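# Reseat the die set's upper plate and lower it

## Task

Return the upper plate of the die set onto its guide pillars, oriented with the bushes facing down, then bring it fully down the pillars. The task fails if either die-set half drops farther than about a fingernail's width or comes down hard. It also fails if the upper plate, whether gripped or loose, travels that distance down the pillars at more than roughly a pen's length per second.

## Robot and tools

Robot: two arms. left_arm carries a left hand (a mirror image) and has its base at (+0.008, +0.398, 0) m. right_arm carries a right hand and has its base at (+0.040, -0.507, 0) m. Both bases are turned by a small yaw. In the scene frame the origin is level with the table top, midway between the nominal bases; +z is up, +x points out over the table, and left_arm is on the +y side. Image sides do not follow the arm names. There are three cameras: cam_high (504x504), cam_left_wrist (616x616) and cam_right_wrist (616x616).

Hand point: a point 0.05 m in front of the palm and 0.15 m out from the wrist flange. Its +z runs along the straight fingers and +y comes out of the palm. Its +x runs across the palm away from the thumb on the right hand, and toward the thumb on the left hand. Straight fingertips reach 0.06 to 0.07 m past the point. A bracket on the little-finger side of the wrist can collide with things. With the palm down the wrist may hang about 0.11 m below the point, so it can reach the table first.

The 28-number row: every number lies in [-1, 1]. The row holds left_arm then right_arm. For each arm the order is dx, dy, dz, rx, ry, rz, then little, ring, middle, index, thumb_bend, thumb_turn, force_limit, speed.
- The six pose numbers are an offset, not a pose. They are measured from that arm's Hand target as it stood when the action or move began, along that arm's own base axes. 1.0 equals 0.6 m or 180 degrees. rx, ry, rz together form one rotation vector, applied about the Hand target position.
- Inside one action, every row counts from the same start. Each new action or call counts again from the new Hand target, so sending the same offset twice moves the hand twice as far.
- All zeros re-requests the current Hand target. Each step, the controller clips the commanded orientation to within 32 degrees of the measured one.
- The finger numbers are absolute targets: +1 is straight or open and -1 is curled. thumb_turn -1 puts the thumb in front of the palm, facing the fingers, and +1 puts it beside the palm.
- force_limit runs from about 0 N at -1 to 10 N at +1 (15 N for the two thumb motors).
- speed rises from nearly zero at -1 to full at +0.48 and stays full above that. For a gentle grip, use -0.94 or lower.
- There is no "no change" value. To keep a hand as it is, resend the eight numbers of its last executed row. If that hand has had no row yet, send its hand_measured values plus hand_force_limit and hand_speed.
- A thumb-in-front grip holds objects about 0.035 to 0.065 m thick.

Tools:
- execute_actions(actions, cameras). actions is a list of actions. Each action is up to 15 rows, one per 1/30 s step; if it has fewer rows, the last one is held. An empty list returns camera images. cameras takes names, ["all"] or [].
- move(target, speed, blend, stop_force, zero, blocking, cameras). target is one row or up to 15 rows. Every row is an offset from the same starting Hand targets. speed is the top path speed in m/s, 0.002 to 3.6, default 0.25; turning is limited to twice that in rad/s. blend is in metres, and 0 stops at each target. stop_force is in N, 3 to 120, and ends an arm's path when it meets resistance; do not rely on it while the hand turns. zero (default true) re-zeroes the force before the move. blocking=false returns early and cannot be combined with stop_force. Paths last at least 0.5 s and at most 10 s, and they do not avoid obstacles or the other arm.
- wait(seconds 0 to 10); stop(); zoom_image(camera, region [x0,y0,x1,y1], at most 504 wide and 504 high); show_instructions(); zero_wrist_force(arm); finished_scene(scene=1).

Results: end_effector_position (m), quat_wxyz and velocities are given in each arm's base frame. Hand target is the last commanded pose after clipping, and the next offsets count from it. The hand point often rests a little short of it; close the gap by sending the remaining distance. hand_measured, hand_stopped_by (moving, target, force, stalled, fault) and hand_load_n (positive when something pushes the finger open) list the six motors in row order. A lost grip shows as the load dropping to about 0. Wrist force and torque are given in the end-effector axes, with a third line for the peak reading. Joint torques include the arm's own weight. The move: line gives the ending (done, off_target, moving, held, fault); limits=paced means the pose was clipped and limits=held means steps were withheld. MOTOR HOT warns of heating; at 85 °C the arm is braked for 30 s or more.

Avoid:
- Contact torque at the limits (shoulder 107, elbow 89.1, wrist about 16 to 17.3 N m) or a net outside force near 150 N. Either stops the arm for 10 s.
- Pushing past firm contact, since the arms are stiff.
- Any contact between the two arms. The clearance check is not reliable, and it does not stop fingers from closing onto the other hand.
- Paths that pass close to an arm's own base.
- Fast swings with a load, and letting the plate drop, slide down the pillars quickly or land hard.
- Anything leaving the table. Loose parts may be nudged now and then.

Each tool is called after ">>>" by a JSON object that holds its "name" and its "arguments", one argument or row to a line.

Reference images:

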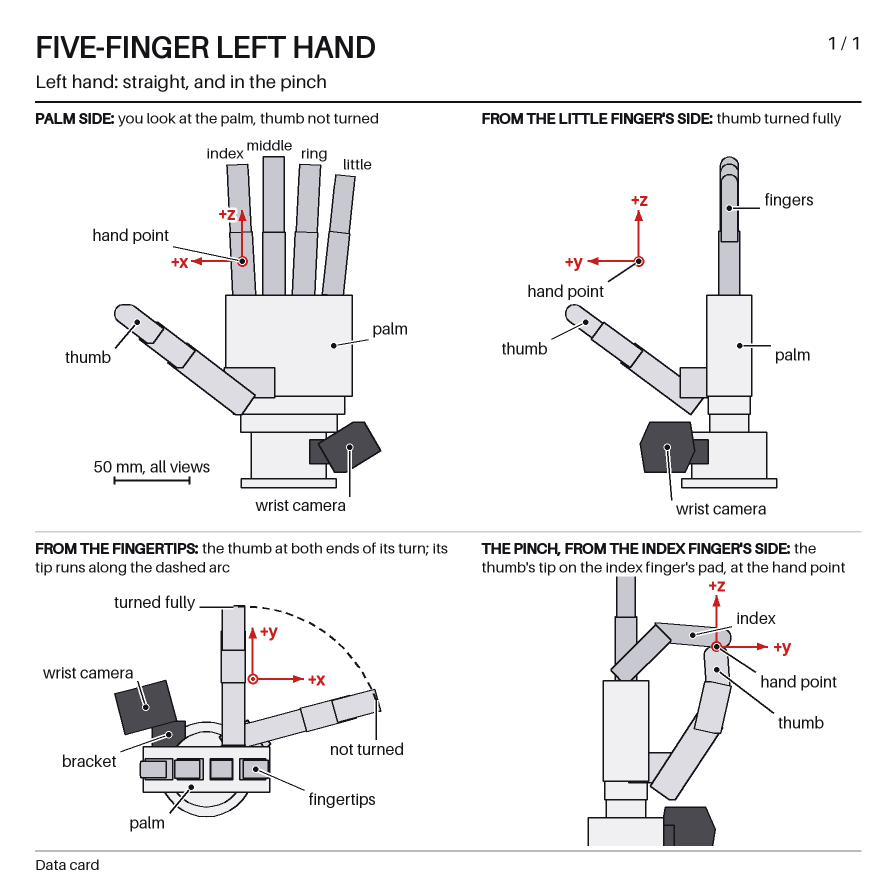

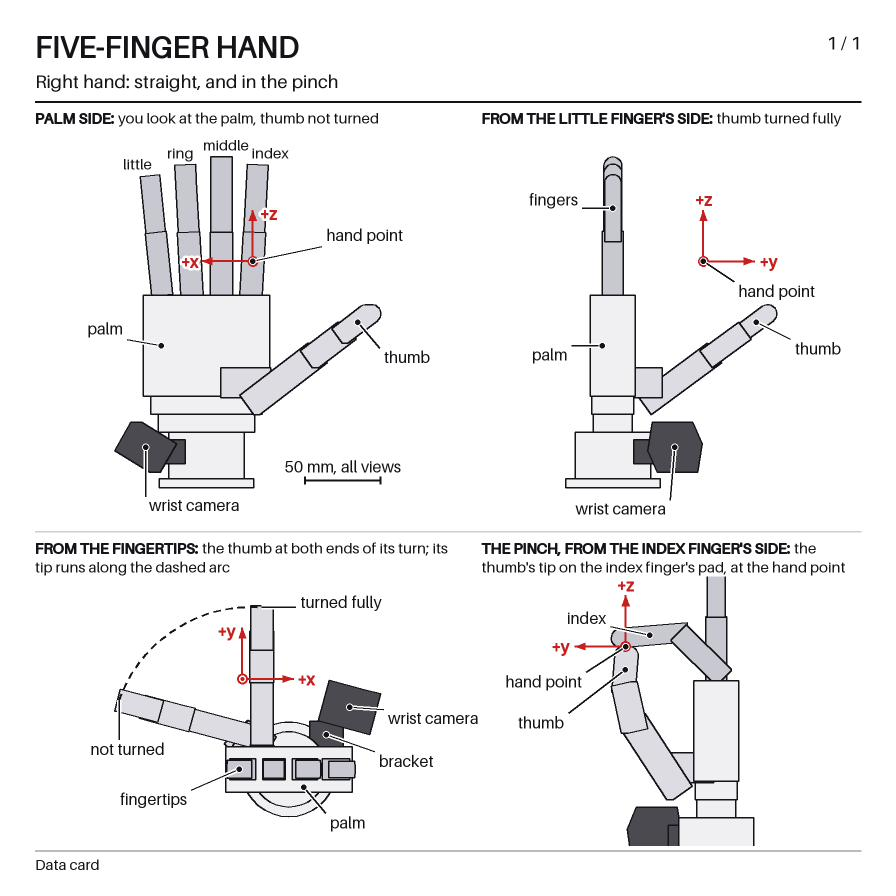

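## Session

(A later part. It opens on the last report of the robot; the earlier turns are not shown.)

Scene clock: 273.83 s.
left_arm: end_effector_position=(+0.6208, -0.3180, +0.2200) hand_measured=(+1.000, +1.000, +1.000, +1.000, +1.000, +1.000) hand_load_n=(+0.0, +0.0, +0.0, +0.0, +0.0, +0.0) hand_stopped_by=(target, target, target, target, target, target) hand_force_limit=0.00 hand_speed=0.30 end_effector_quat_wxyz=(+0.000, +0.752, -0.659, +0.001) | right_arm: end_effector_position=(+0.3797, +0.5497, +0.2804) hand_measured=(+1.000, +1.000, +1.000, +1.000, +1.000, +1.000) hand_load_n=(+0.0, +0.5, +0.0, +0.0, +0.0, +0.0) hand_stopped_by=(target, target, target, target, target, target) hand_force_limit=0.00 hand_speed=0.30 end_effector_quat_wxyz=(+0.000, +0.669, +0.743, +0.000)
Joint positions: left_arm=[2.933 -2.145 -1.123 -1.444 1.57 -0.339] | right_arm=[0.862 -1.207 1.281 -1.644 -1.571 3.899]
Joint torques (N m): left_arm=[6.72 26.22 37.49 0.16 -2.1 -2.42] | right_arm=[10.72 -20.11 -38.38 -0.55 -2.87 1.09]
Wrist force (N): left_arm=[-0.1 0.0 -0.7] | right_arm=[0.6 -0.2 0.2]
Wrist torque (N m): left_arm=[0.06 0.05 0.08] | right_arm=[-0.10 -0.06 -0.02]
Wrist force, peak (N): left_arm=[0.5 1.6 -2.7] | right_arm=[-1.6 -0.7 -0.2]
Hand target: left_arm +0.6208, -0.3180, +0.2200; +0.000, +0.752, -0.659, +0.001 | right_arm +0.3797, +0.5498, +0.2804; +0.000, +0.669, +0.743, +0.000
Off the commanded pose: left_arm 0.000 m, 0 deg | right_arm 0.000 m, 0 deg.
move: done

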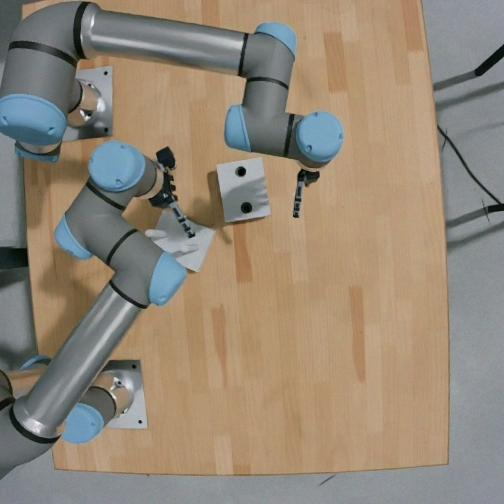

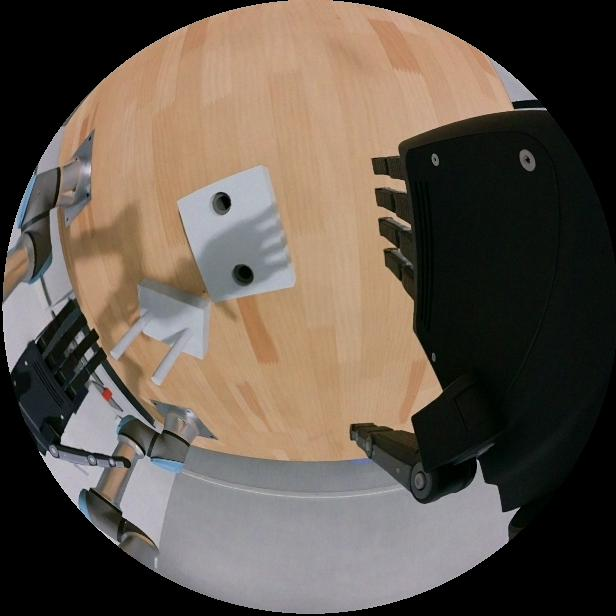

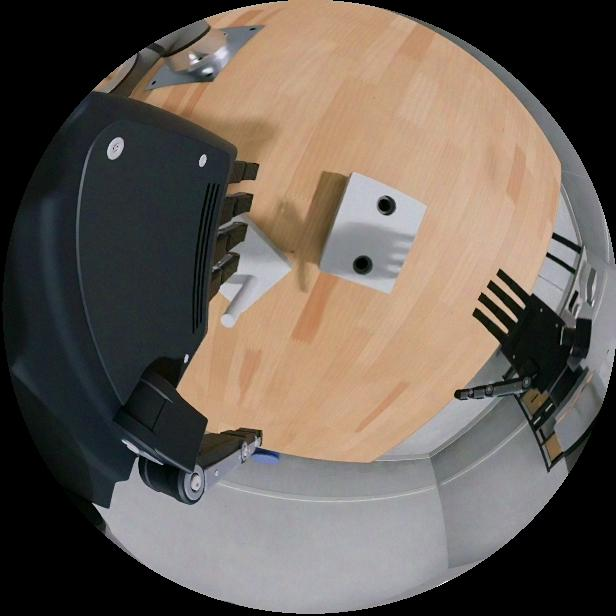

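>>> {"name": "move", "arguments": {
  "target": [-0.0023,0.0187,-0.2,0,0,0,-0.2,-0.2,-0.2,-0.2,1,1,0,0.0,-0.0432,0.0177,-0.3,0,0,0,-0.2,-0.2,-0.2,-0.2,1,1,0,0.0],
  "cameras": ["all"],
  "speed": 0.2
}}

>>> {"name": "zoom_image", "arguments": {
  "camera": "cam_left_wrist",
  "region": [160, 120, 460, 420]
}}

>>> {"name": "zoom_image", "arguments": {
  "camera": "cam_right_wrist",
  "region": [160, 120, 460, 420]
}}

Scene clock: 315.63 s.
left_arm: end_effector_position=(+0.6195, -0.3068, +0.1001) hand_measured=(-0.200, -0.200, -0.200, -0.200, +1.000, +1.000) hand_load_n=(+0.0, +0.0, +0.0, +0.0, +0.0, +0.0) hand_stopped_by=(target, target, target, target, target, target) hand_force_limit=0.00 hand_speed=0.00 end_effector_quat_wxyz=(+0.000, +0.752, -0.659, +0.001) | right_arm: end_effector_position=(+0.3538, +0.5604, +0.1005) hand_measured=(-0.200, -0.200, -0.200, -0.200, +1.000, +1.000) hand_load_n=(+0.0, +0.0, +0.0, +0.0, +0.0, +0.0) hand_stopped_by=(target, target, target, target, target, target) hand_force_limit=0.00 hand_speed=0.00 end_effector_quat_wxyz=(+0.000, +0.669, +0.743, +0.000)
Joint positions: left_arm=[2.948 -2.209 -1.334 -1.168 1.57 -0.324] | right_arm=[0.904 -1.092 1.594 -2.073 -1.571 3.941]
Joint torques (N m): left_arm=[6.38 26.98 7 4.68 -1.53 2.19] | right_arm=[11.66 -21.88 -7.16 -4.47 -2.57 1.23]
Wrist force (N): left_arm=[0.0 0.0 -0.2] | right_arm=[0.7 -0.2 0.5]
Wrist torque (N m): left_arm=[0.05 0.04 -0.08] | right_arm=[-0.08 -0.05 -0.01]
Wrist force, peak (N): left_arm=[0.3 0.0 -1.8] | right_arm=[1.0 -0.6 1.7]
Hand target: left_arm +0.6195, -0.3068, +0.1000; +0.000, +0.752, -0.659, +0.001 | right_arm +0.3538, +0.5604, +0.1004; +0.000, +0.669, +0.743, +0.000
Off the commanded pose: left_arm 0.000 m, 0 deg | right_arm 0.000 m, 0 deg.
move: done

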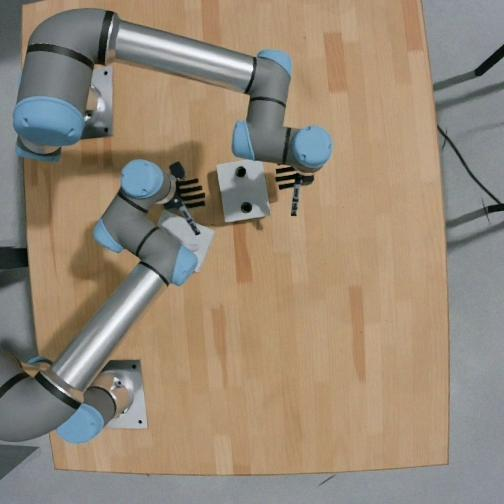

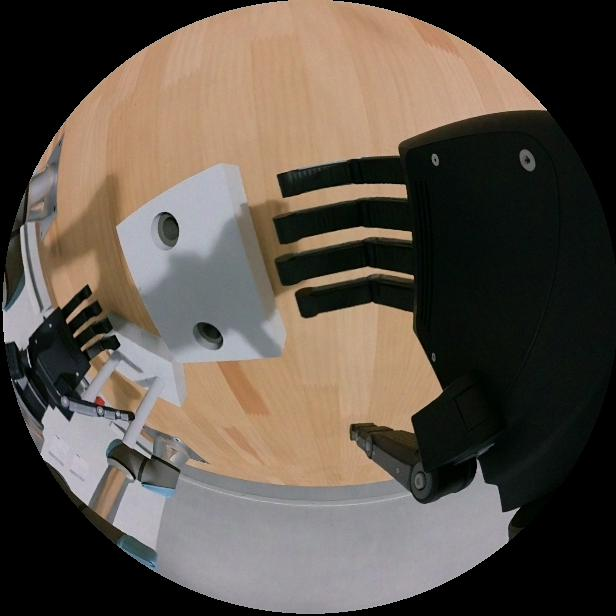

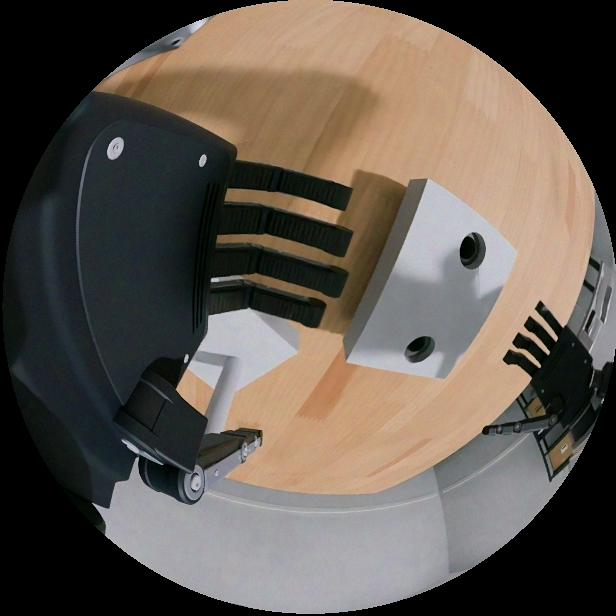

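Scaled by 1.680 from the camera's 616x616 image, which has a finer 880x880 frame.

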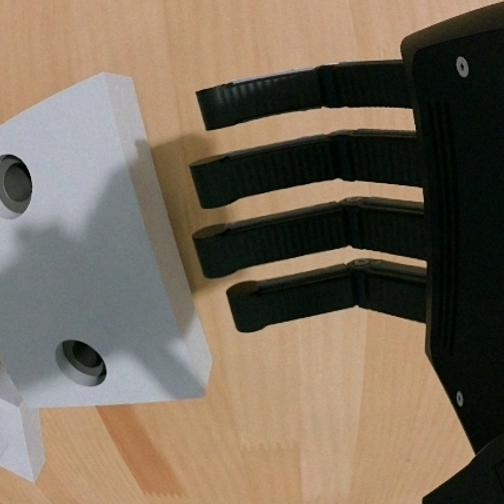

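Scaled by 1.680 from the camera's 616x616 image, which has a finer 880x880 frame.

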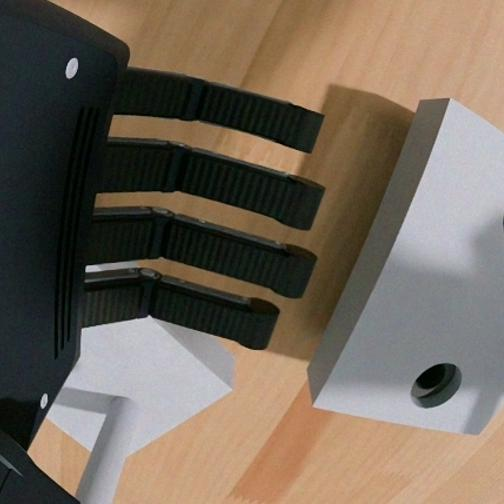

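>>> {"name": "zoom_image", "arguments": {
  "camera": "cam_high",
  "region": [150, 130, 330, 280]
}}

Scaled by 2.800 from the camera's 504x504 image, which has a finer 720x720 frame.

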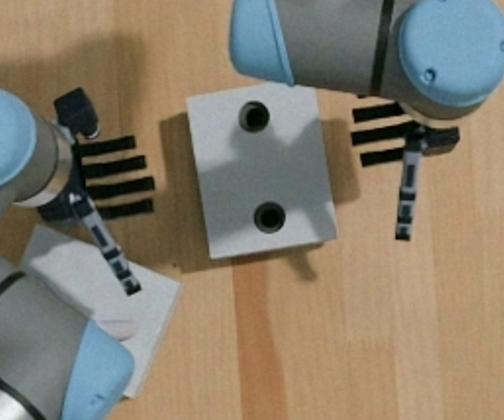

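>>> {"name": "move", "arguments": {
  "target": [0,0,-0.1,0,0,0,-0.2,-0.2,-0.2,-0.2,1,1,0,0.0,0.02,0,-0.1,0,0,0,-0.2,-0.2,-0.2,-0.2,1,1,0,0.0],
  "cameras": ["all"],
  "speed": 0.1,
  "stop_force": 6
}}

>>> {"name": "zoom_image", "arguments": {
  "camera": "cam_left_wrist",
  "region": [100, 120, 400, 420]
}}

>>> {"name": "zoom_image", "arguments": {
  "camera": "cam_right_wrist",
  "region": [220, 120, 520, 420]
}}

Scene clock: 357.73 s.
left_arm: end_effector_position=(+0.6195, -0.3068, +0.0400) hand_measured=(-0.200, -0.200, -0.200, -0.200, +1.000, +1.000) hand_load_n=(+0.0, +0.0, +0.0, +0.0, +0.0, +0.0) hand_stopped_by=(target, target, target, target, target, target) hand_force_limit=0.00 hand_speed=0.00 end_effector_quat_wxyz=(+0.000, +0.752, -0.659, +0.001) | right_arm: end_effector_position=(+0.3658, +0.5604, +0.0404) hand_measured=(-0.200, -0.200, -0.200, -0.200, +1.000, +1.000) hand_load_n=(+0.0, +0.0, +0.0, +0.0, -0.5, +0.0) hand_stopped_by=(target, target, target, target, target, target) hand_force_limit=0.00 hand_speed=0.00 end_effector_quat_wxyz=(+0.000, +0.669, +0.743, +0.000)
Joint positions: left_arm=[2.948 -2.274 -1.392 -1.045 1.57 -0.324] | right_arm=[0.889 -1.005 1.633 -2.198 -1.571 3.926]
Joint torques (N m): left_arm=[-2.61 28.21 6.58 4.76 -0.52 -1.94] | right_arm=[-11.34 -24.07 -7.89 -4.76 -2.6 -1.67]
Wrist force (N): left_arm=[0.1 -0.1 -0.4] | right_arm=[1.0 0.1 0.3]
Wrist torque (N m): left_arm=[0.05 0.02 -0.09] | right_arm=[-0.04 -0.09 0.09]
Wrist force, peak (N): left_arm=[-0.1 -0.1 -1.1] | right_arm=[1.2 -0.7 0.3]
Hand target: left_arm +0.6195, -0.3068, +0.0400; +0.000, +0.752, -0.659, +0.001 | right_arm +0.3658, +0.5604, +0.0404; +0.000, +0.669, +0.743, +0.000
Off the commanded pose: left_arm 0.000 m, 0 deg | right_arm 0.000 m, 0 deg.
move: done

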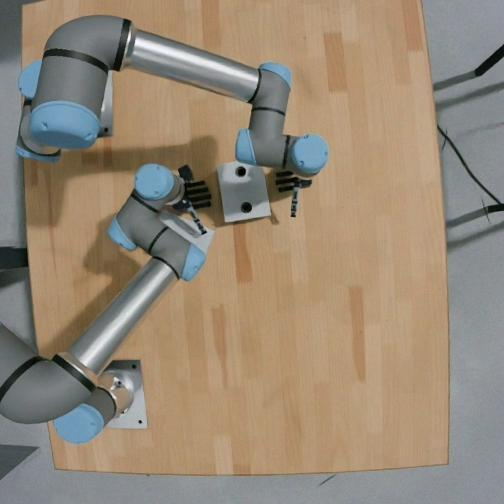

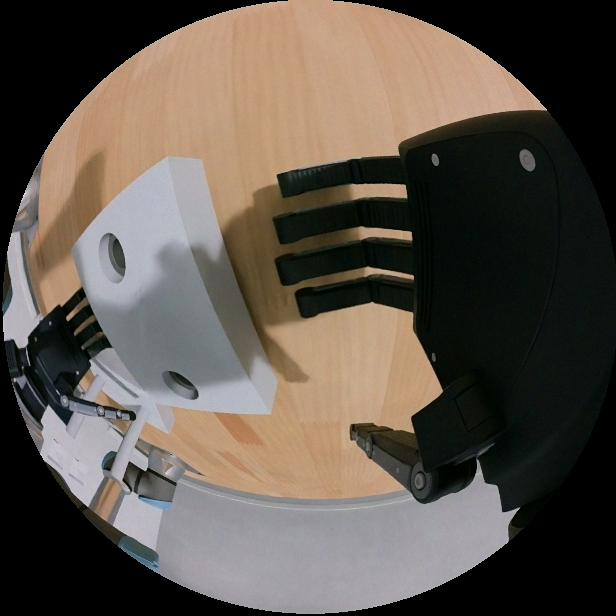

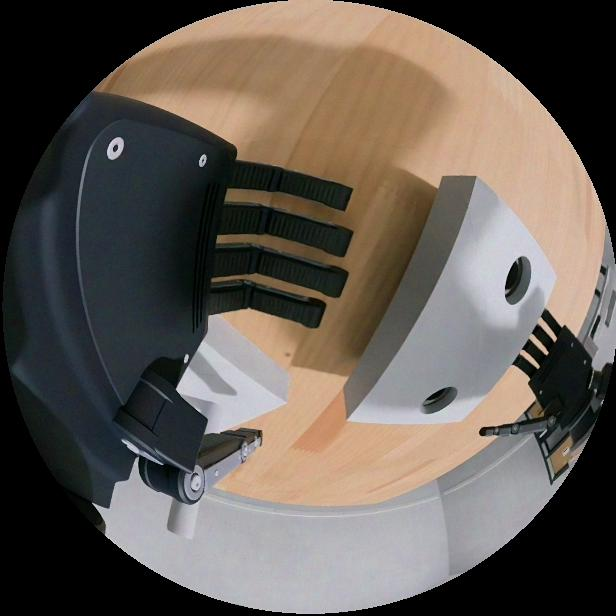

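Scaled by 1.680 from the camera's 616x616 image, which has a finer 880x880 frame.

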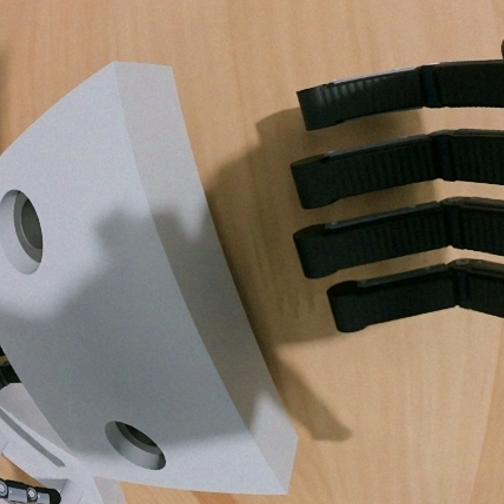

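Scaled by 1.680 from the camera's 616x616 image, which has a finer 880x880 frame.

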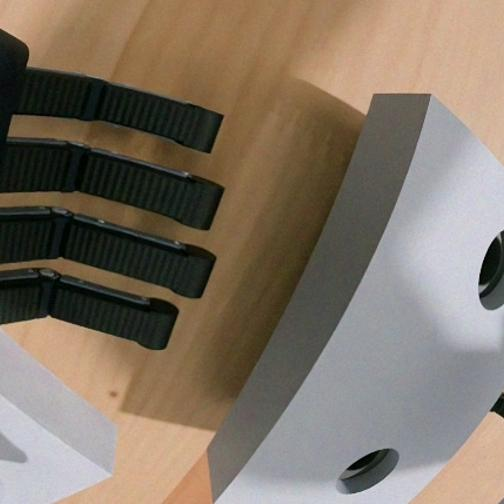

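>>> {"name": "zoom_image", "arguments": {
  "camera": "cam_high",
  "region": [160, 130, 320, 250]
}}

Scaled by 3.150 from the camera's 504x504 image, which has a finer 720x720 frame.

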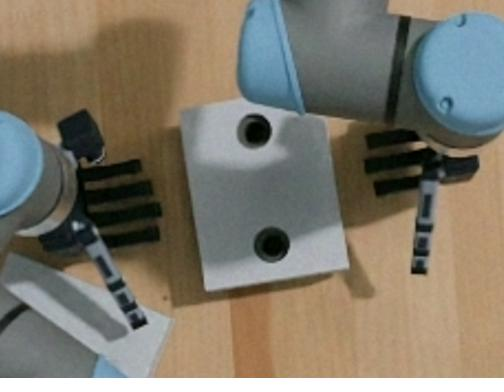

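>>> {"name": "move", "arguments": {
  "target": [0.003,-0.03,0,0,0,0,-0.2,-0.2,-0.2,-0.2,1,1,0,0.0,0.003,-0.0267,0,0,0,0,-0.2,-0.2,-0.2,-0.2,1,1,0,0.0],
  "cameras": [],
  "speed": 0.05
}}

>>> {"name": "move", "arguments": {
  "target": [0,0,-0.08,0,0,0,-0.2,-0.2,-0.2,-0.2,1,1,0,0.0,0,0,-0.08,0,0,0,-0.2,-0.2,-0.2,-0.2,1,1,0,0.0],
  "cameras": ["all"],
  "speed": 0.01,
  "stop_force": 4
}}

Scene clock: 387.87 s.
left_arm: end_effector_position=(+0.6212, -0.3248, +0.0400) hand_measured=(-0.200, -0.200, -0.200, -0.200, +1.000, +1.000) hand_load_n=(+0.0, +0.0, +0.0, +0.0, +0.0, +0.0) hand_stopped_by=(target, target, target, target, target, target) hand_force_limit=0.00 hand_speed=0.00 end_effector_quat_wxyz=(+0.000, +0.752, -0.659, +0.001) | right_arm: end_effector_position=(+0.3676, +0.5444, +0.0404) hand_measured=(-0.200, -0.200, -0.200, -0.200, +1.000, +1.000) hand_load_n=(+0.0, +0.0, +0.5, +0.0, +0.0, +0.0) hand_stopped_by=(target, target, target, target, target, target) hand_force_limit=0.00 hand_speed=0.00 end_effector_quat_wxyz=(+0.000, +0.669, +0.743, +0.000)
Joint positions: left_arm=[2.924 -2.292 -1.36 -1.06 1.57 -0.348] | right_arm=[0.871 -1.03 1.677 -2.217 -1.571 3.908]
Joint torques (N m): left_arm=[-8.25 29 33.82 0.01 -0.43 -2.33] | right_arm=[-11.84 -60.14 -6.82 -4.47 -1.88 -1.74]
Wrist force (N): left_arm=[0.3 0.0 -0.3] | right_arm=[0.9 0.1 0.4]
Wrist torque (N m): left_arm=[0.06 -0.02 0.11] | right_arm=[-0.04 -0.09 0.13]
Wrist force, peak (N): left_arm=[-1.3 -1.2 -0.6] | right_arm=[0.8 -0.4 1.0]
Hand target: left_arm +0.6213, -0.3248, +0.0400; +0.000, +0.752, -0.659, +0.001 | right_arm +0.3676, +0.5444, +0.0404; +0.000, +0.669, +0.743, +0.000
Off the commanded pose: left_arm 0.000 m, 0 deg | right_arm 0.000 m, 0 deg.
move: done
No camera images: "cameras" was empty.

Scene clock: 390.87 s.
left_arm: end_effector_position=(+0.6213, -0.3248, +0.0249) hand_measured=(-0.200, -0.200, -0.200, -0.200, +1.000, +1.000) hand_load_n=(+0.0, +0.0, +0.0, -1.5, +0.0, +0.5) hand_stopped_by=(target, target, target, target, target, target) hand_force_limit=0.00 hand_speed=0.00 end_effector_quat_wxyz=(+0.000, +0.752, -0.659, +0.001) | right_arm: end_effector_position=(+0.3676, +0.5444, +0.0232) hand_measured=(-0.200, -0.200, -0.200, -0.200, +1.000, +1.000) hand_load_n=(+0.0, -2.0, +0.0, +0.0, +0.0, +0.0) hand_stopped_by=(target, target, target, target, target, target) hand_force_limit=0.00 hand_speed=0.00 end_effector_quat_wxyz=(+0.000, +0.669, +0.743, +0.000)
Joint positions: left_arm=[2.924 -2.31 -1.371 -1.03 1.57 -0.348] | right_arm=[0.871 -1.005 1.69 -2.254 -1.571 3.908]
Joint torques (N m): left_arm=[-7.71 69.6 26.65 0.13 1.15 -2.34] | right_arm=[-10.96 -54.54 -23.94 -0.14 2.55 -1.59]
Wrist force (N): left_arm=[-0.2 0.7 -5.1] | right_arm=[1.8 1.1 -5.4]
Wrist torque (N m): left_arm=[0.22 0.00 0.08] | right_arm=[0.16 0.19 0.20]
Wrist force, peak (N): left_arm=[-0.8 1.0 -9.5] | right_arm=[1.1 -1.7 -11.5]
Hand target: left_arm +0.6213, -0.3248, +0.0249; +0.000, +0.752, -0.659, +0.001 (not the last commanded pose) | right_arm +0.3676, +0.5444, +0.0232; +0.000, +0.669, +0.743, +0.000 (not the last commanded pose)
Off the commanded pose: left_arm 0.033 m, 0 deg | right_arm 0.031 m, 0 deg.
move: contact (left_arm, right_arm)

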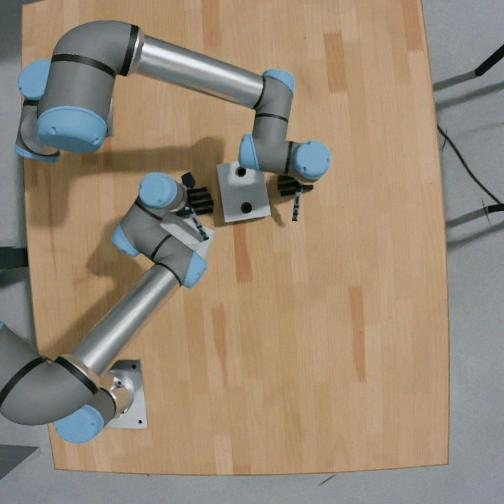

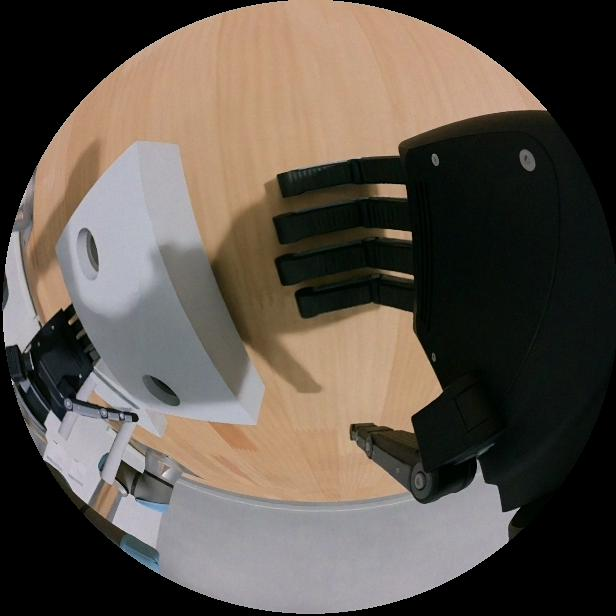

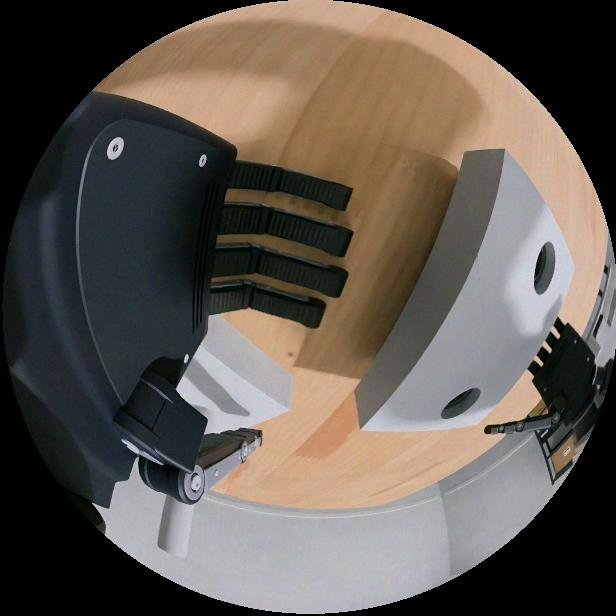

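>>> {"name": "move", "arguments": {
  "target": [0,0,0.01,0,0,0,-0.35,-0.35,-0.35,-0.35,1,1,0,0.0,0,0,0.01,0,0,0,-0.35,-0.35,-0.35,-0.35,1,1,0,0.0],
  "cameras": [],
  "speed": 0.05
}}

>>> {"name": "move", "arguments": {
  "target": [0,0,-0.06,0,0,0,-0.35,-0.35,-0.35,-0.35,1,1,0,0.0,0,0,-0.06,0,0,0,-0.35,-0.35,-0.35,-0.35,1,1,0,0.0],
  "cameras": ["cam_left_wrist","cam_right_wrist"],
  "speed": 0.008,
  "stop_force": 3
}}

>>> {"name": "zoom_image", "arguments": {
  "camera": "cam_right_wrist",
  "region": [200, 130, 480, 410]
}}

Scene clock: 409.00 s.
left_arm: end_effector_position=(+0.6213, -0.3248, +0.0308) hand_measured=(-0.350, -0.350, -0.350, -0.350, +1.000, +1.000) hand_load_n=(+0.0, +0.0, +0.0, +0.5, +0.0, +0.0) hand_stopped_by=(target, target, target, target, target, target) hand_force_limit=0.00 hand_speed=0.00 end_effector_quat_wxyz=(+0.000, +0.752, -0.659, +0.001) | right_arm: end_effector_position=(+0.3676, +0.5444, +0.0291) hand_measured=(-0.350, -0.350, -0.350, -0.350, +1.000, +1.000) hand_load_n=(+0.0, +0.0, +0.0, +0.5, -0.5, +0.0) hand_stopped_by=(target, target, target, target, target, target) hand_force_limit=0.00 hand_speed=0.00 end_effector_quat_wxyz=(+0.000, +0.669, +0.743, +0.000)
Joint positions: left_arm=[2.924 -2.303 -1.367 -1.042 1.57 -0.348] | right_arm=[0.871 -1.014 1.685 -2.242 -1.571 3.908]
Joint torques (N m): left_arm=[-5.68 73.63 34.07 0.24 1.05 -2.24] | right_arm=[-10.73 -60.84 -31.09 -0.58 2.5 -1.19]
Wrist force (N): left_arm=[0.2 0.2 -0.1] | right_arm=[0.7 -0.3 0.4]
Wrist torque (N m): left_arm=[0.07 0.00 0.09] | right_arm=[-0.10 -0.05 0.11]
Wrist force, peak (N): left_arm=[0.0 0.6 -6.2] | right_arm=[2.0 1.1 -6.0]
Hand target: left_arm +0.6213, -0.3248, +0.0309; +0.000, +0.752, -0.659, +0.001 | right_arm +0.3676, +0.5444, +0.0292; +0.000, +0.669, +0.743, +0.000
Off the commanded pose: left_arm 0.000 m, 0 deg | right_arm 0.000 m, 0 deg.
move: done
No camera images: "cameras" was empty.

Scene clock: 411.50 s.
left_arm: end_effector_position=(+0.6213, -0.3248, +0.0222) hand_measured=(-0.350, -0.350, -0.350, -0.350, +1.000, +1.000) hand_load_n=(+0.0, +0.0, +0.0, -1.5, +0.0, -0.5) hand_stopped_by=(target, target, target, target, target, target) hand_force_limit=0.00 hand_speed=0.00 end_effector_quat_wxyz=(+0.000, +0.752, -0.659, +0.001) | right_arm: end_effector_position=(+0.3676, +0.5444, +0.0207) hand_measured=(-0.350, -0.350, -0.350, -0.350, +1.000, +1.000) hand_load_n=(-0.5, -1.0, +0.0, +0.0, +0.0, +0.0) hand_stopped_by=(target, target, target, target, target, target) hand_force_limit=0.00 hand_speed=0.00 end_effector_quat_wxyz=(+0.000, +0.669, +0.743, +0.000)
Joint positions: left_arm=[2.924 -2.313 -1.373 -1.025 1.57 -0.348] | right_arm=[0.871 -1.002 1.691 -2.26 -1.571 3.908]
Joint torques (N m): left_arm=[-4.77 69.71 26.78 0.12 1.07 -2.09] | right_arm=[-10.99 -56.45 -24.19 -0.04 2.41 -0.91]
Wrist force (N): left_arm=[-0.3 1.0 -5.0] | right_arm=[1.7 0.0 -3.6]
Wrist torque (N m): left_arm=[0.20 0.01 0.06] | right_arm=[0.04 0.10 0.16]
Wrist force, peak (N): left_arm=[-0.4 1.4 -8.7] | right_arm=[1.3 -1.2 -7.7]
Hand target: left_arm +0.6213, -0.3248, +0.0222; +0.000, +0.752, -0.659, +0.001 (not the last commanded pose) | right_arm +0.3676, +0.5444, +0.0207; +0.000, +0.669, +0.743, +0.000 (not the last commanded pose)
Off the commanded pose: left_arm 0.027 m, 0 deg | right_arm 0.028 m, 0 deg.
move: contact (left_arm, right_arm)
Images, in order (width x height): cam_left_wrist 616x616, cam_right_wrist 616x616.

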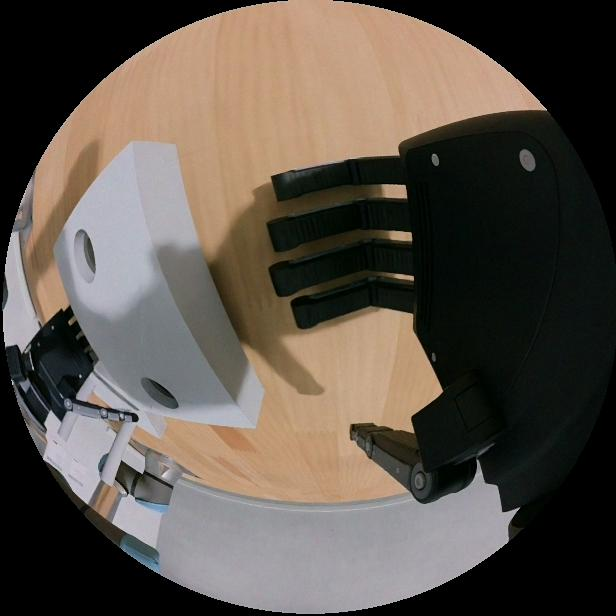

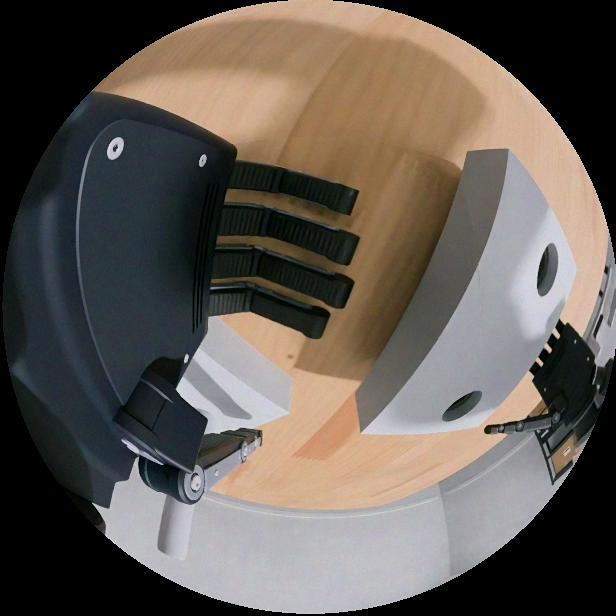

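Scaled by 1.800 from the camera's 616x616 image, which has a finer 880x880 frame.

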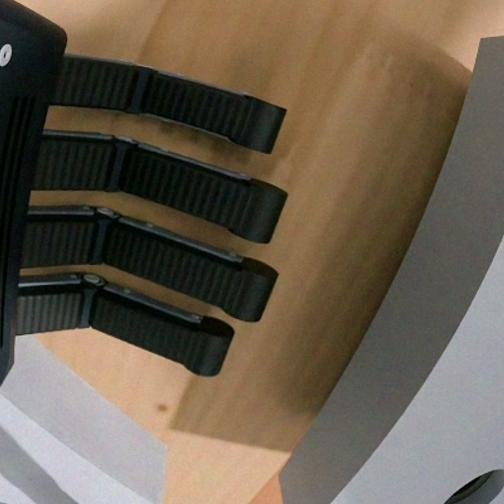

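>>> {"name": "move", "arguments": {
  "target": [0,0,0.01,0,0,-0.0056,-0.17,-0.17,-0.17,-0.17,1,1,0,0.0,0,0,0.01,0,0,-0.011,-0.17,-0.17,-0.17,-0.17,1,1,0,0.0],
  "cameras": [],
  "speed": 0.05
}}

>>> {"name": "move", "arguments": {
  "target": [0,0,-0.06,0,0,0,-0.17,-0.17,-0.17,-0.17,1,1,0,0.0,0,0,-0.06,0,0,0,-0.17,-0.17,-0.17,-0.17,1,1,0,0.0],
  "cameras": [],
  "speed": 0.006,
  "stop_force": 3
}}

Scene clock: 424.63 s.
left_arm: end_effector_position=(+0.6213, -0.3248, +0.0282) hand_measured=(-0.170, -0.170, -0.170, -0.170, +1.000, +1.000) hand_load_n=(+0.0, +0.0, +0.0, +0.0, +0.0, +0.0) hand_stopped_by=(target, target, target, target, target, target) hand_force_limit=0.00 hand_speed=0.00 end_effector_quat_wxyz=(+0.000, +0.746, -0.666, +0.000) | right_arm: end_effector_position=(+0.3676, +0.5444, +0.0267) hand_measured=(-0.170, -0.170, -0.170, -0.170, +1.000, +1.000) hand_load_n=(+0.0, +0.0, +0.0, +0.0, +0.0, +0.0) hand_stopped_by=(target, target, target, target, target, target) hand_force_limit=0.00 hand_speed=0.00 end_effector_quat_wxyz=(+0.000, +0.682, +0.732, +0.000)
Joint positions: left_arm=[2.923 -2.308 -1.365 -1.039 1.57 -0.332] | right_arm=[0.872 -1.006 1.68 -2.243 -1.571 3.943]
Joint torques (N m): left_arm=[-8.64 73.85 33.76 0.07 0.32 2.18] | right_arm=[6.65 -60.45 -32.84 -0.69 1.95 1.18]
Wrist force (N): left_arm=[0.1 0.1 -0.4] | right_arm=[1.1 0.0 0.4]
Wrist torque (N m): left_arm=[0.07 0.01 -0.08] | right_arm=[-0.06 -0.11 0.00]
Wrist force, peak (N): left_arm=[-3.4 7.5 -37.7] | right_arm=[-2.3 -4.9 -31.3]
Hand target: left_arm +0.6213, -0.3248, +0.0282; +0.000, +0.746, -0.666, +0.001 | right_arm +0.3676, +0.5444, +0.0267; +0.000, +0.682, +0.732, +0.000
Off the commanded pose: left_arm 0.000 m, 0 deg | right_arm 0.000 m, 0 deg.
move: done
No camera images: "cameras" was empty.

Scene clock: 426.70 s.
left_arm: end_effector_position=(+0.6213, -0.3248, +0.0250) hand_measured=(-0.170, -0.170, -0.170, -0.170, +1.000, +1.000) hand_load_n=(+0.0, -0.5, +0.0, -2.0, +0.0, +0.0) hand_stopped_by=(target, target, target, target, target, target) hand_force_limit=0.00 hand_speed=0.00 end_effector_quat_wxyz=(+0.000, +0.746, -0.666, +0.001) | right_arm: end_effector_position=(+0.3676, +0.5444, +0.0236) hand_measured=(-0.170, -0.170, -0.170, -0.170, +1.000, +1.000) hand_load_n=(-1.5, -1.0, +0.0, +0.0, +0.0, +0.0) hand_stopped_by=(target, target, target, target, target, target) hand_force_limit=0.00 hand_speed=0.00 end_effector_quat_wxyz=(+0.000, +0.682, +0.732, +0.000)
Joint positions: left_arm=[2.923 -2.312 -1.367 -1.032 1.57 -0.332] | right_arm=[0.872 -1.002 1.682 -2.25 -1.571 3.943]
Joint torques (N m): left_arm=[-7.91 68.41 26.7 0.21 -0.69 1.75] | right_arm=[7.44 -53.07 -22.83 -0.08 0.54 1.18]
Wrist force (N): left_arm=[-1.0 1.8 -6.9] | right_arm=[1.1 -0.6 -7.0]
Wrist torque (N m): left_arm=[0.29 -0.02 -0.16] | right_arm=[0.14 0.27 -0.04]
Wrist force, peak (N): left_arm=[-1.1 1.9 -8.3] | right_arm=[0.6 -1.2 -8.0]
Hand target: left_arm +0.6213, -0.3248, +0.0250; +0.000, +0.746, -0.666, +0.001 (not the last commanded pose) | right_arm +0.3676, +0.5444, +0.0236; +0.000, +0.682, +0.732, +0.000 (not the last commanded pose)
Off the commanded pose: left_arm 0.033 m, 0 deg | right_arm 0.033 m, 0 deg.
move: contact (left_arm, right_arm)
No camera images: "cameras" was empty.

>>> {"name": "move", "arguments": {
  "target": [0,0,0.0022,0,0,0,-0.17,-0.17,-0.17,-0.17,1,1,0,0.0,0,0,0.0022,0,0,0,-0.17,-0.17,-0.17,-0.17,1,1,0,0.0],
  "cameras": [],
  "speed": 0.02
}}

>>> {"name": "move", "arguments": {
  "target": [-0.0414,-0.0047,0,0,0,0,-0.17,-0.17,-0.17,-0.17,1,1,0,0.0,0.0582,0.0042,0,0,0,0,-0.17,-0.17,-0.17,-0.17,1,1,0,0.0],
  "cameras": ["all"],
  "speed": 0.03,
  "stop_force": 4
}}

>>> {"name": "zoom_image", "arguments": {
  "camera": "cam_right_wrist",
  "region": [200, 130, 480, 410]
}}

>>> {"name": "zoom_image", "arguments": {
  "camera": "cam_left_wrist",
  "region": [140, 130, 420, 410]
}}

Scene clock: 433.57 s.
left_arm: end_effector_position=(+0.6213, -0.3248, +0.0263) hand_measured=(-0.170, -0.170, -0.170, -0.170, +1.000, +1.000) hand_load_n=(+0.0, +0.0, +0.0, +0.0, +0.0, +0.0) hand_stopped_by=(target, target, target, target, target, target) hand_force_limit=0.00 hand_speed=0.00 end_effector_quat_wxyz=(+0.000, +0.746, -0.666, +0.001) | right_arm: end_effector_position=(+0.3676, +0.5444, +0.0249) hand_measured=(-0.170, -0.170, -0.170, -0.170, +1.000, +1.000) hand_load_n=(+0.0, +0.0, +0.0, +0.0, +0.0, -0.5) hand_stopped_by=(target, target, target, target, target, target) hand_force_limit=0.00 hand_speed=0.00 end_effector_quat_wxyz=(+0.000, +0.682, +0.732, +0.000)
Joint positions: left_arm=[2.923 -2.311 -1.366 -1.035 1.57 -0.332] | right_arm=[0.872 -1.003 1.681 -2.248 -1.571 3.943]
Joint torques (N m): left_arm=[-8.46 74.11 33.54 0 -0.65 0.68] | right_arm=[7.06 -60.6 -32.02 -0.47 0.45 0.94]
Wrist force (N): left_arm=[0.1 0.0 -0.8] | right_arm=[1.0 -0.1 0.2]
Wrist torque (N m): left_arm=[0.09 0.00 -0.09] | right_arm=[-0.07 -0.08 -0.01]
Wrist force, peak (N): left_arm=[-0.5 1.2 -7.4] | right_arm=[1.1 -0.6 -7.2]
Hand target: left_arm +0.6213, -0.3248, +0.0263; +0.000, +0.746, -0.666, +0.001 | right_arm +0.3676, +0.5444, +0.0249; +0.000, +0.682, +0.732, +0.000
Off the commanded pose: left_arm 0.000 m, 0 deg | right_arm 0.000 m, 0 deg.
move: done
No camera images: "cameras" was empty.

Scene clock: 435.63 s.
left_arm: end_effector_position=(+0.5964, -0.3276, +0.0263) hand_measured=(-0.170, -0.170, -0.170, -0.170, +1.000, +1.000) hand_load_n=(+0.0, +0.0, +0.0, +0.0, +0.0, +0.0) hand_stopped_by=(target, target, target, target, target, target) hand_force_limit=0.00 hand_speed=0.00 end_effector_quat_wxyz=(+0.000, +0.746, -0.666, +0.001) | right_arm: end_effector_position=(+0.4025, +0.5469, +0.0249) hand_measured=(-0.170, -0.170, -0.170, -0.170, +1.000, +1.000) hand_load_n=(+0.0, +0.5, +0.0, +0.0, +0.0, +0.0) hand_stopped_by=(target, target, target, target, target, target) hand_force_limit=0.00 hand_speed=0.00 end_effector_quat_wxyz=(+0.000, +0.682, +0.732, +0.000)
Joint positions: left_arm=[2.911 -2.266 -1.448 -0.997 1.57 -0.343] | right_arm=[0.834 -0.967 1.616 -2.22 -1.571 3.905]
Joint torques (N m): left_arm=[-8.48 71.2 6.12 4.71 1.14 -1.98] | right_arm=[-11.63 -24.93 -33.09 -0.61 -2.72 -1.75]
Wrist force (N): left_arm=[0.0 0.0 -0.4] | right_arm=[0.9 0.3 0.5]
Wrist torque (N m): left_arm=[0.05 0.03 -0.08] | right_arm=[-0.03 -0.09 0.15]
Wrist force, peak (N): left_arm=[-0.3 -0.2 -0.9] | right_arm=[1.2 -0.2 0.5]
Hand target: left_arm +0.5964, -0.3276, +0.0263; +0.000, +0.746, -0.666, +0.001 | right_arm +0.4025, +0.5469, +0.0249; +0.000, +0.682, +0.732, +0.000
Off the commanded pose: left_arm 0.000 m, 0 deg | right_arm 0.000 m, 0 deg.
move: done

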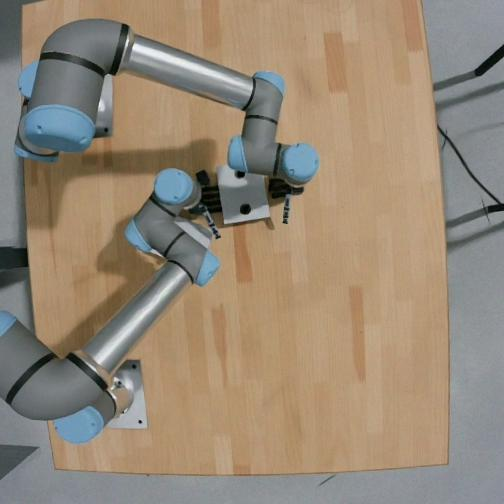

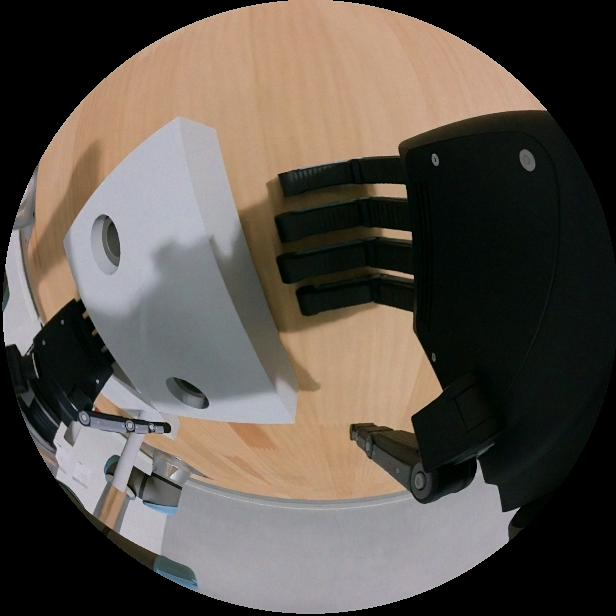

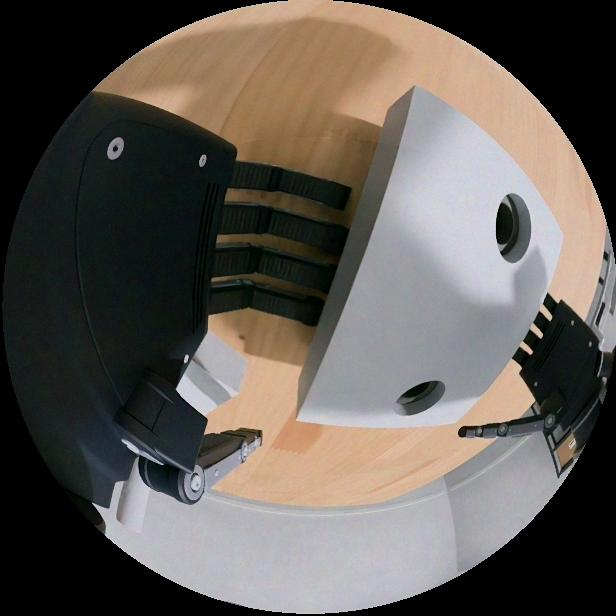

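Scaled by 1.800 from the camera's 616x616 image, which has a finer 880x880 frame.

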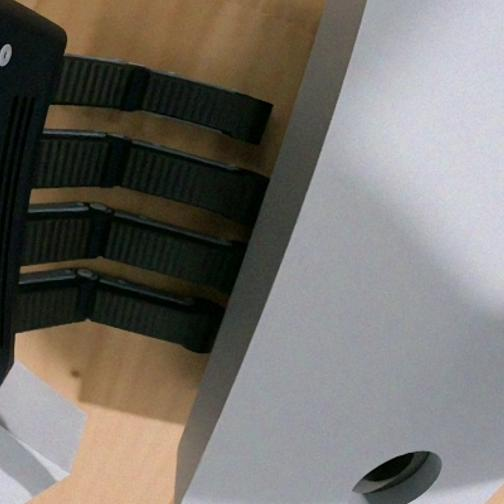

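Scaled by 1.800 from the camera's 616x616 image, which has a finer 880x880 frame.

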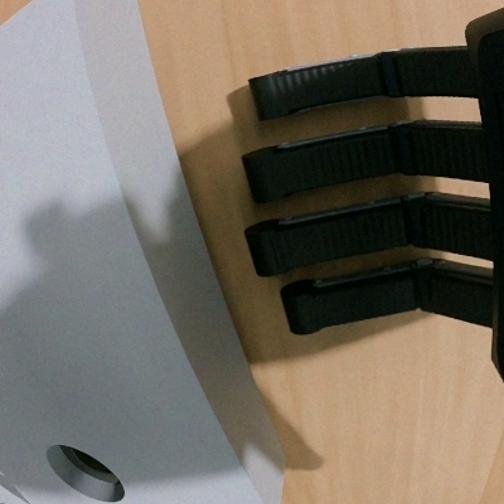

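>>> {"name": "move", "arguments": {
  "target": [-0.0335,-0.012,0,0,0,0,-0.17,-0.17,-0.17,-0.17,1,1,0,0.0,0.0166,0.0012,0,0,0,0,-0.17,-0.17,-0.17,-0.17,1,1,0,0.0],
  "cameras": ["all"],
  "speed": 0.02,
  "stop_force": 4
}}

>>> {"name": "zoom_image", "arguments": {
  "camera": "cam_right_wrist",
  "region": [180, 130, 460, 410]
}}

>>> {"name": "zoom_image", "arguments": {
  "camera": "cam_left_wrist",
  "region": [160, 130, 440, 410]
}}

Scene clock: 445.90 s.
left_arm: end_effector_position=(+0.5763, -0.3348, +0.0263) hand_measured=(-0.170, -0.170, -0.170, -0.170, +1.000, +1.000) hand_load_n=(+0.0, +0.0, +0.0, +0.0, +0.0, +0.0) hand_stopped_by=(target, target, target, target, target, target) hand_force_limit=0.00 hand_speed=0.00 end_effector_quat_wxyz=(+0.000, +0.746, -0.666, +0.001) | right_arm: end_effector_position=(+0.4125, +0.5476, +0.0249) hand_measured=(-0.170, -0.170, -0.170, -0.170, +1.000, +1.000) hand_load_n=(+0.0, +0.0, +0.0, +0.0, +0.0, +0.0) hand_stopped_by=(target, target, target, target, target, target) hand_force_limit=0.00 hand_speed=0.00 end_effector_quat_wxyz=(+0.000, +0.682, +0.732, +0.000)
Joint positions: left_arm=[2.894 -2.235 -1.504 -0.972 1.57 -0.36] | right_arm=[0.823 -0.956 1.596 -2.211 -1.571 3.895]
Joint torques (N m): left_arm=[-8.57 69.92 5.91 4.75 1.14 -2.41] | right_arm=[-11.86 -25.71 -31.91 -0.59 -2.46 -1.77]
Wrist force (N): left_arm=[0.2 0.0 -0.4] | right_arm=[0.7 -0.1 0.3]
Wrist torque (N m): left_arm=[0.05 0.00 0.10] | right_arm=[-0.06 -0.07 0.14]
Wrist force, peak (N): left_arm=[-0.2 -0.1 -1.0] | right_arm=[1.1 0.5 0.1]
Hand target: left_arm +0.5763, -0.3348, +0.0263; +0.000, +0.746, -0.666, +0.001 | right_arm +0.4125, +0.5476, +0.0249; +0.000, +0.682, +0.732, +0.000
Off the commanded pose: left_arm 0.000 m, 0 deg | right_arm 0.000 m, 0 deg.
move: done

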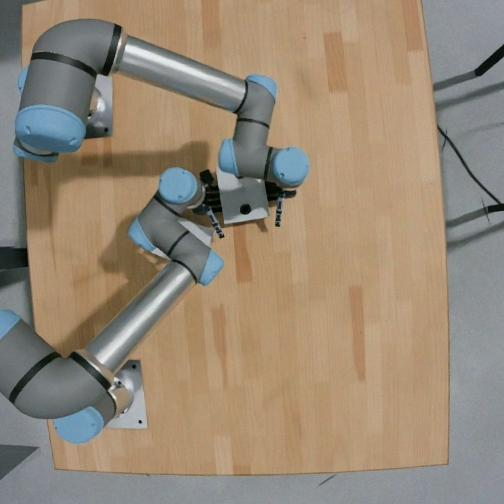

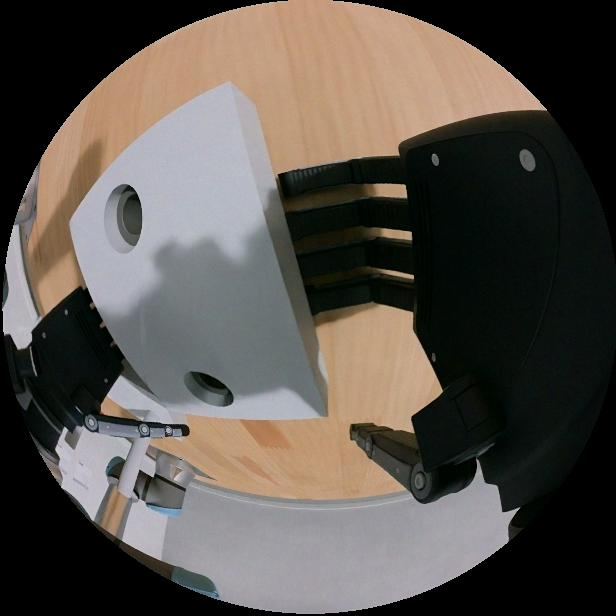

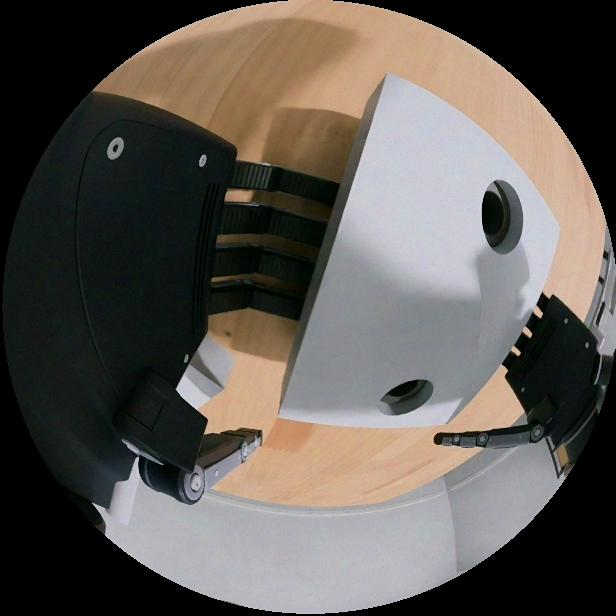

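Scaled by 1.800 from the camera's 616x616 image, which has a finer 880x880 frame.

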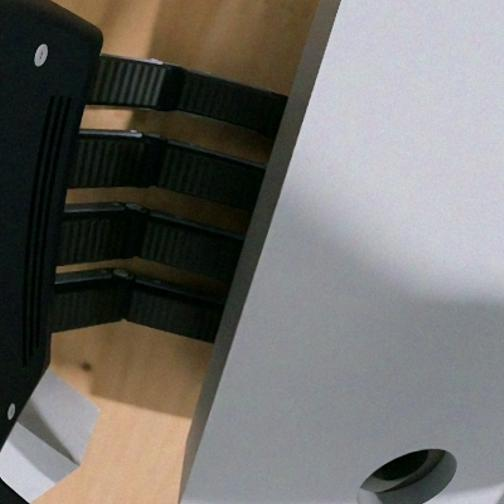

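Scaled by 1.800 from the camera's 616x616 image, which has a finer 880x880 frame.

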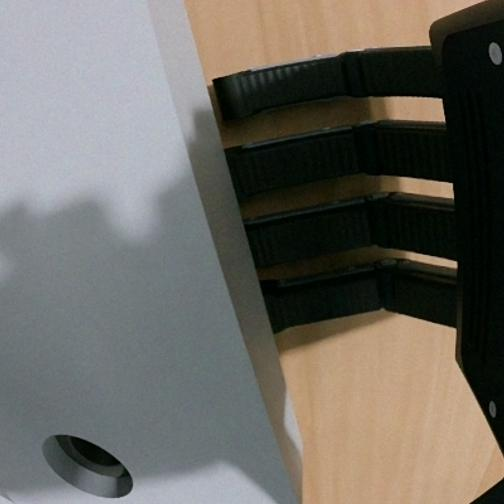

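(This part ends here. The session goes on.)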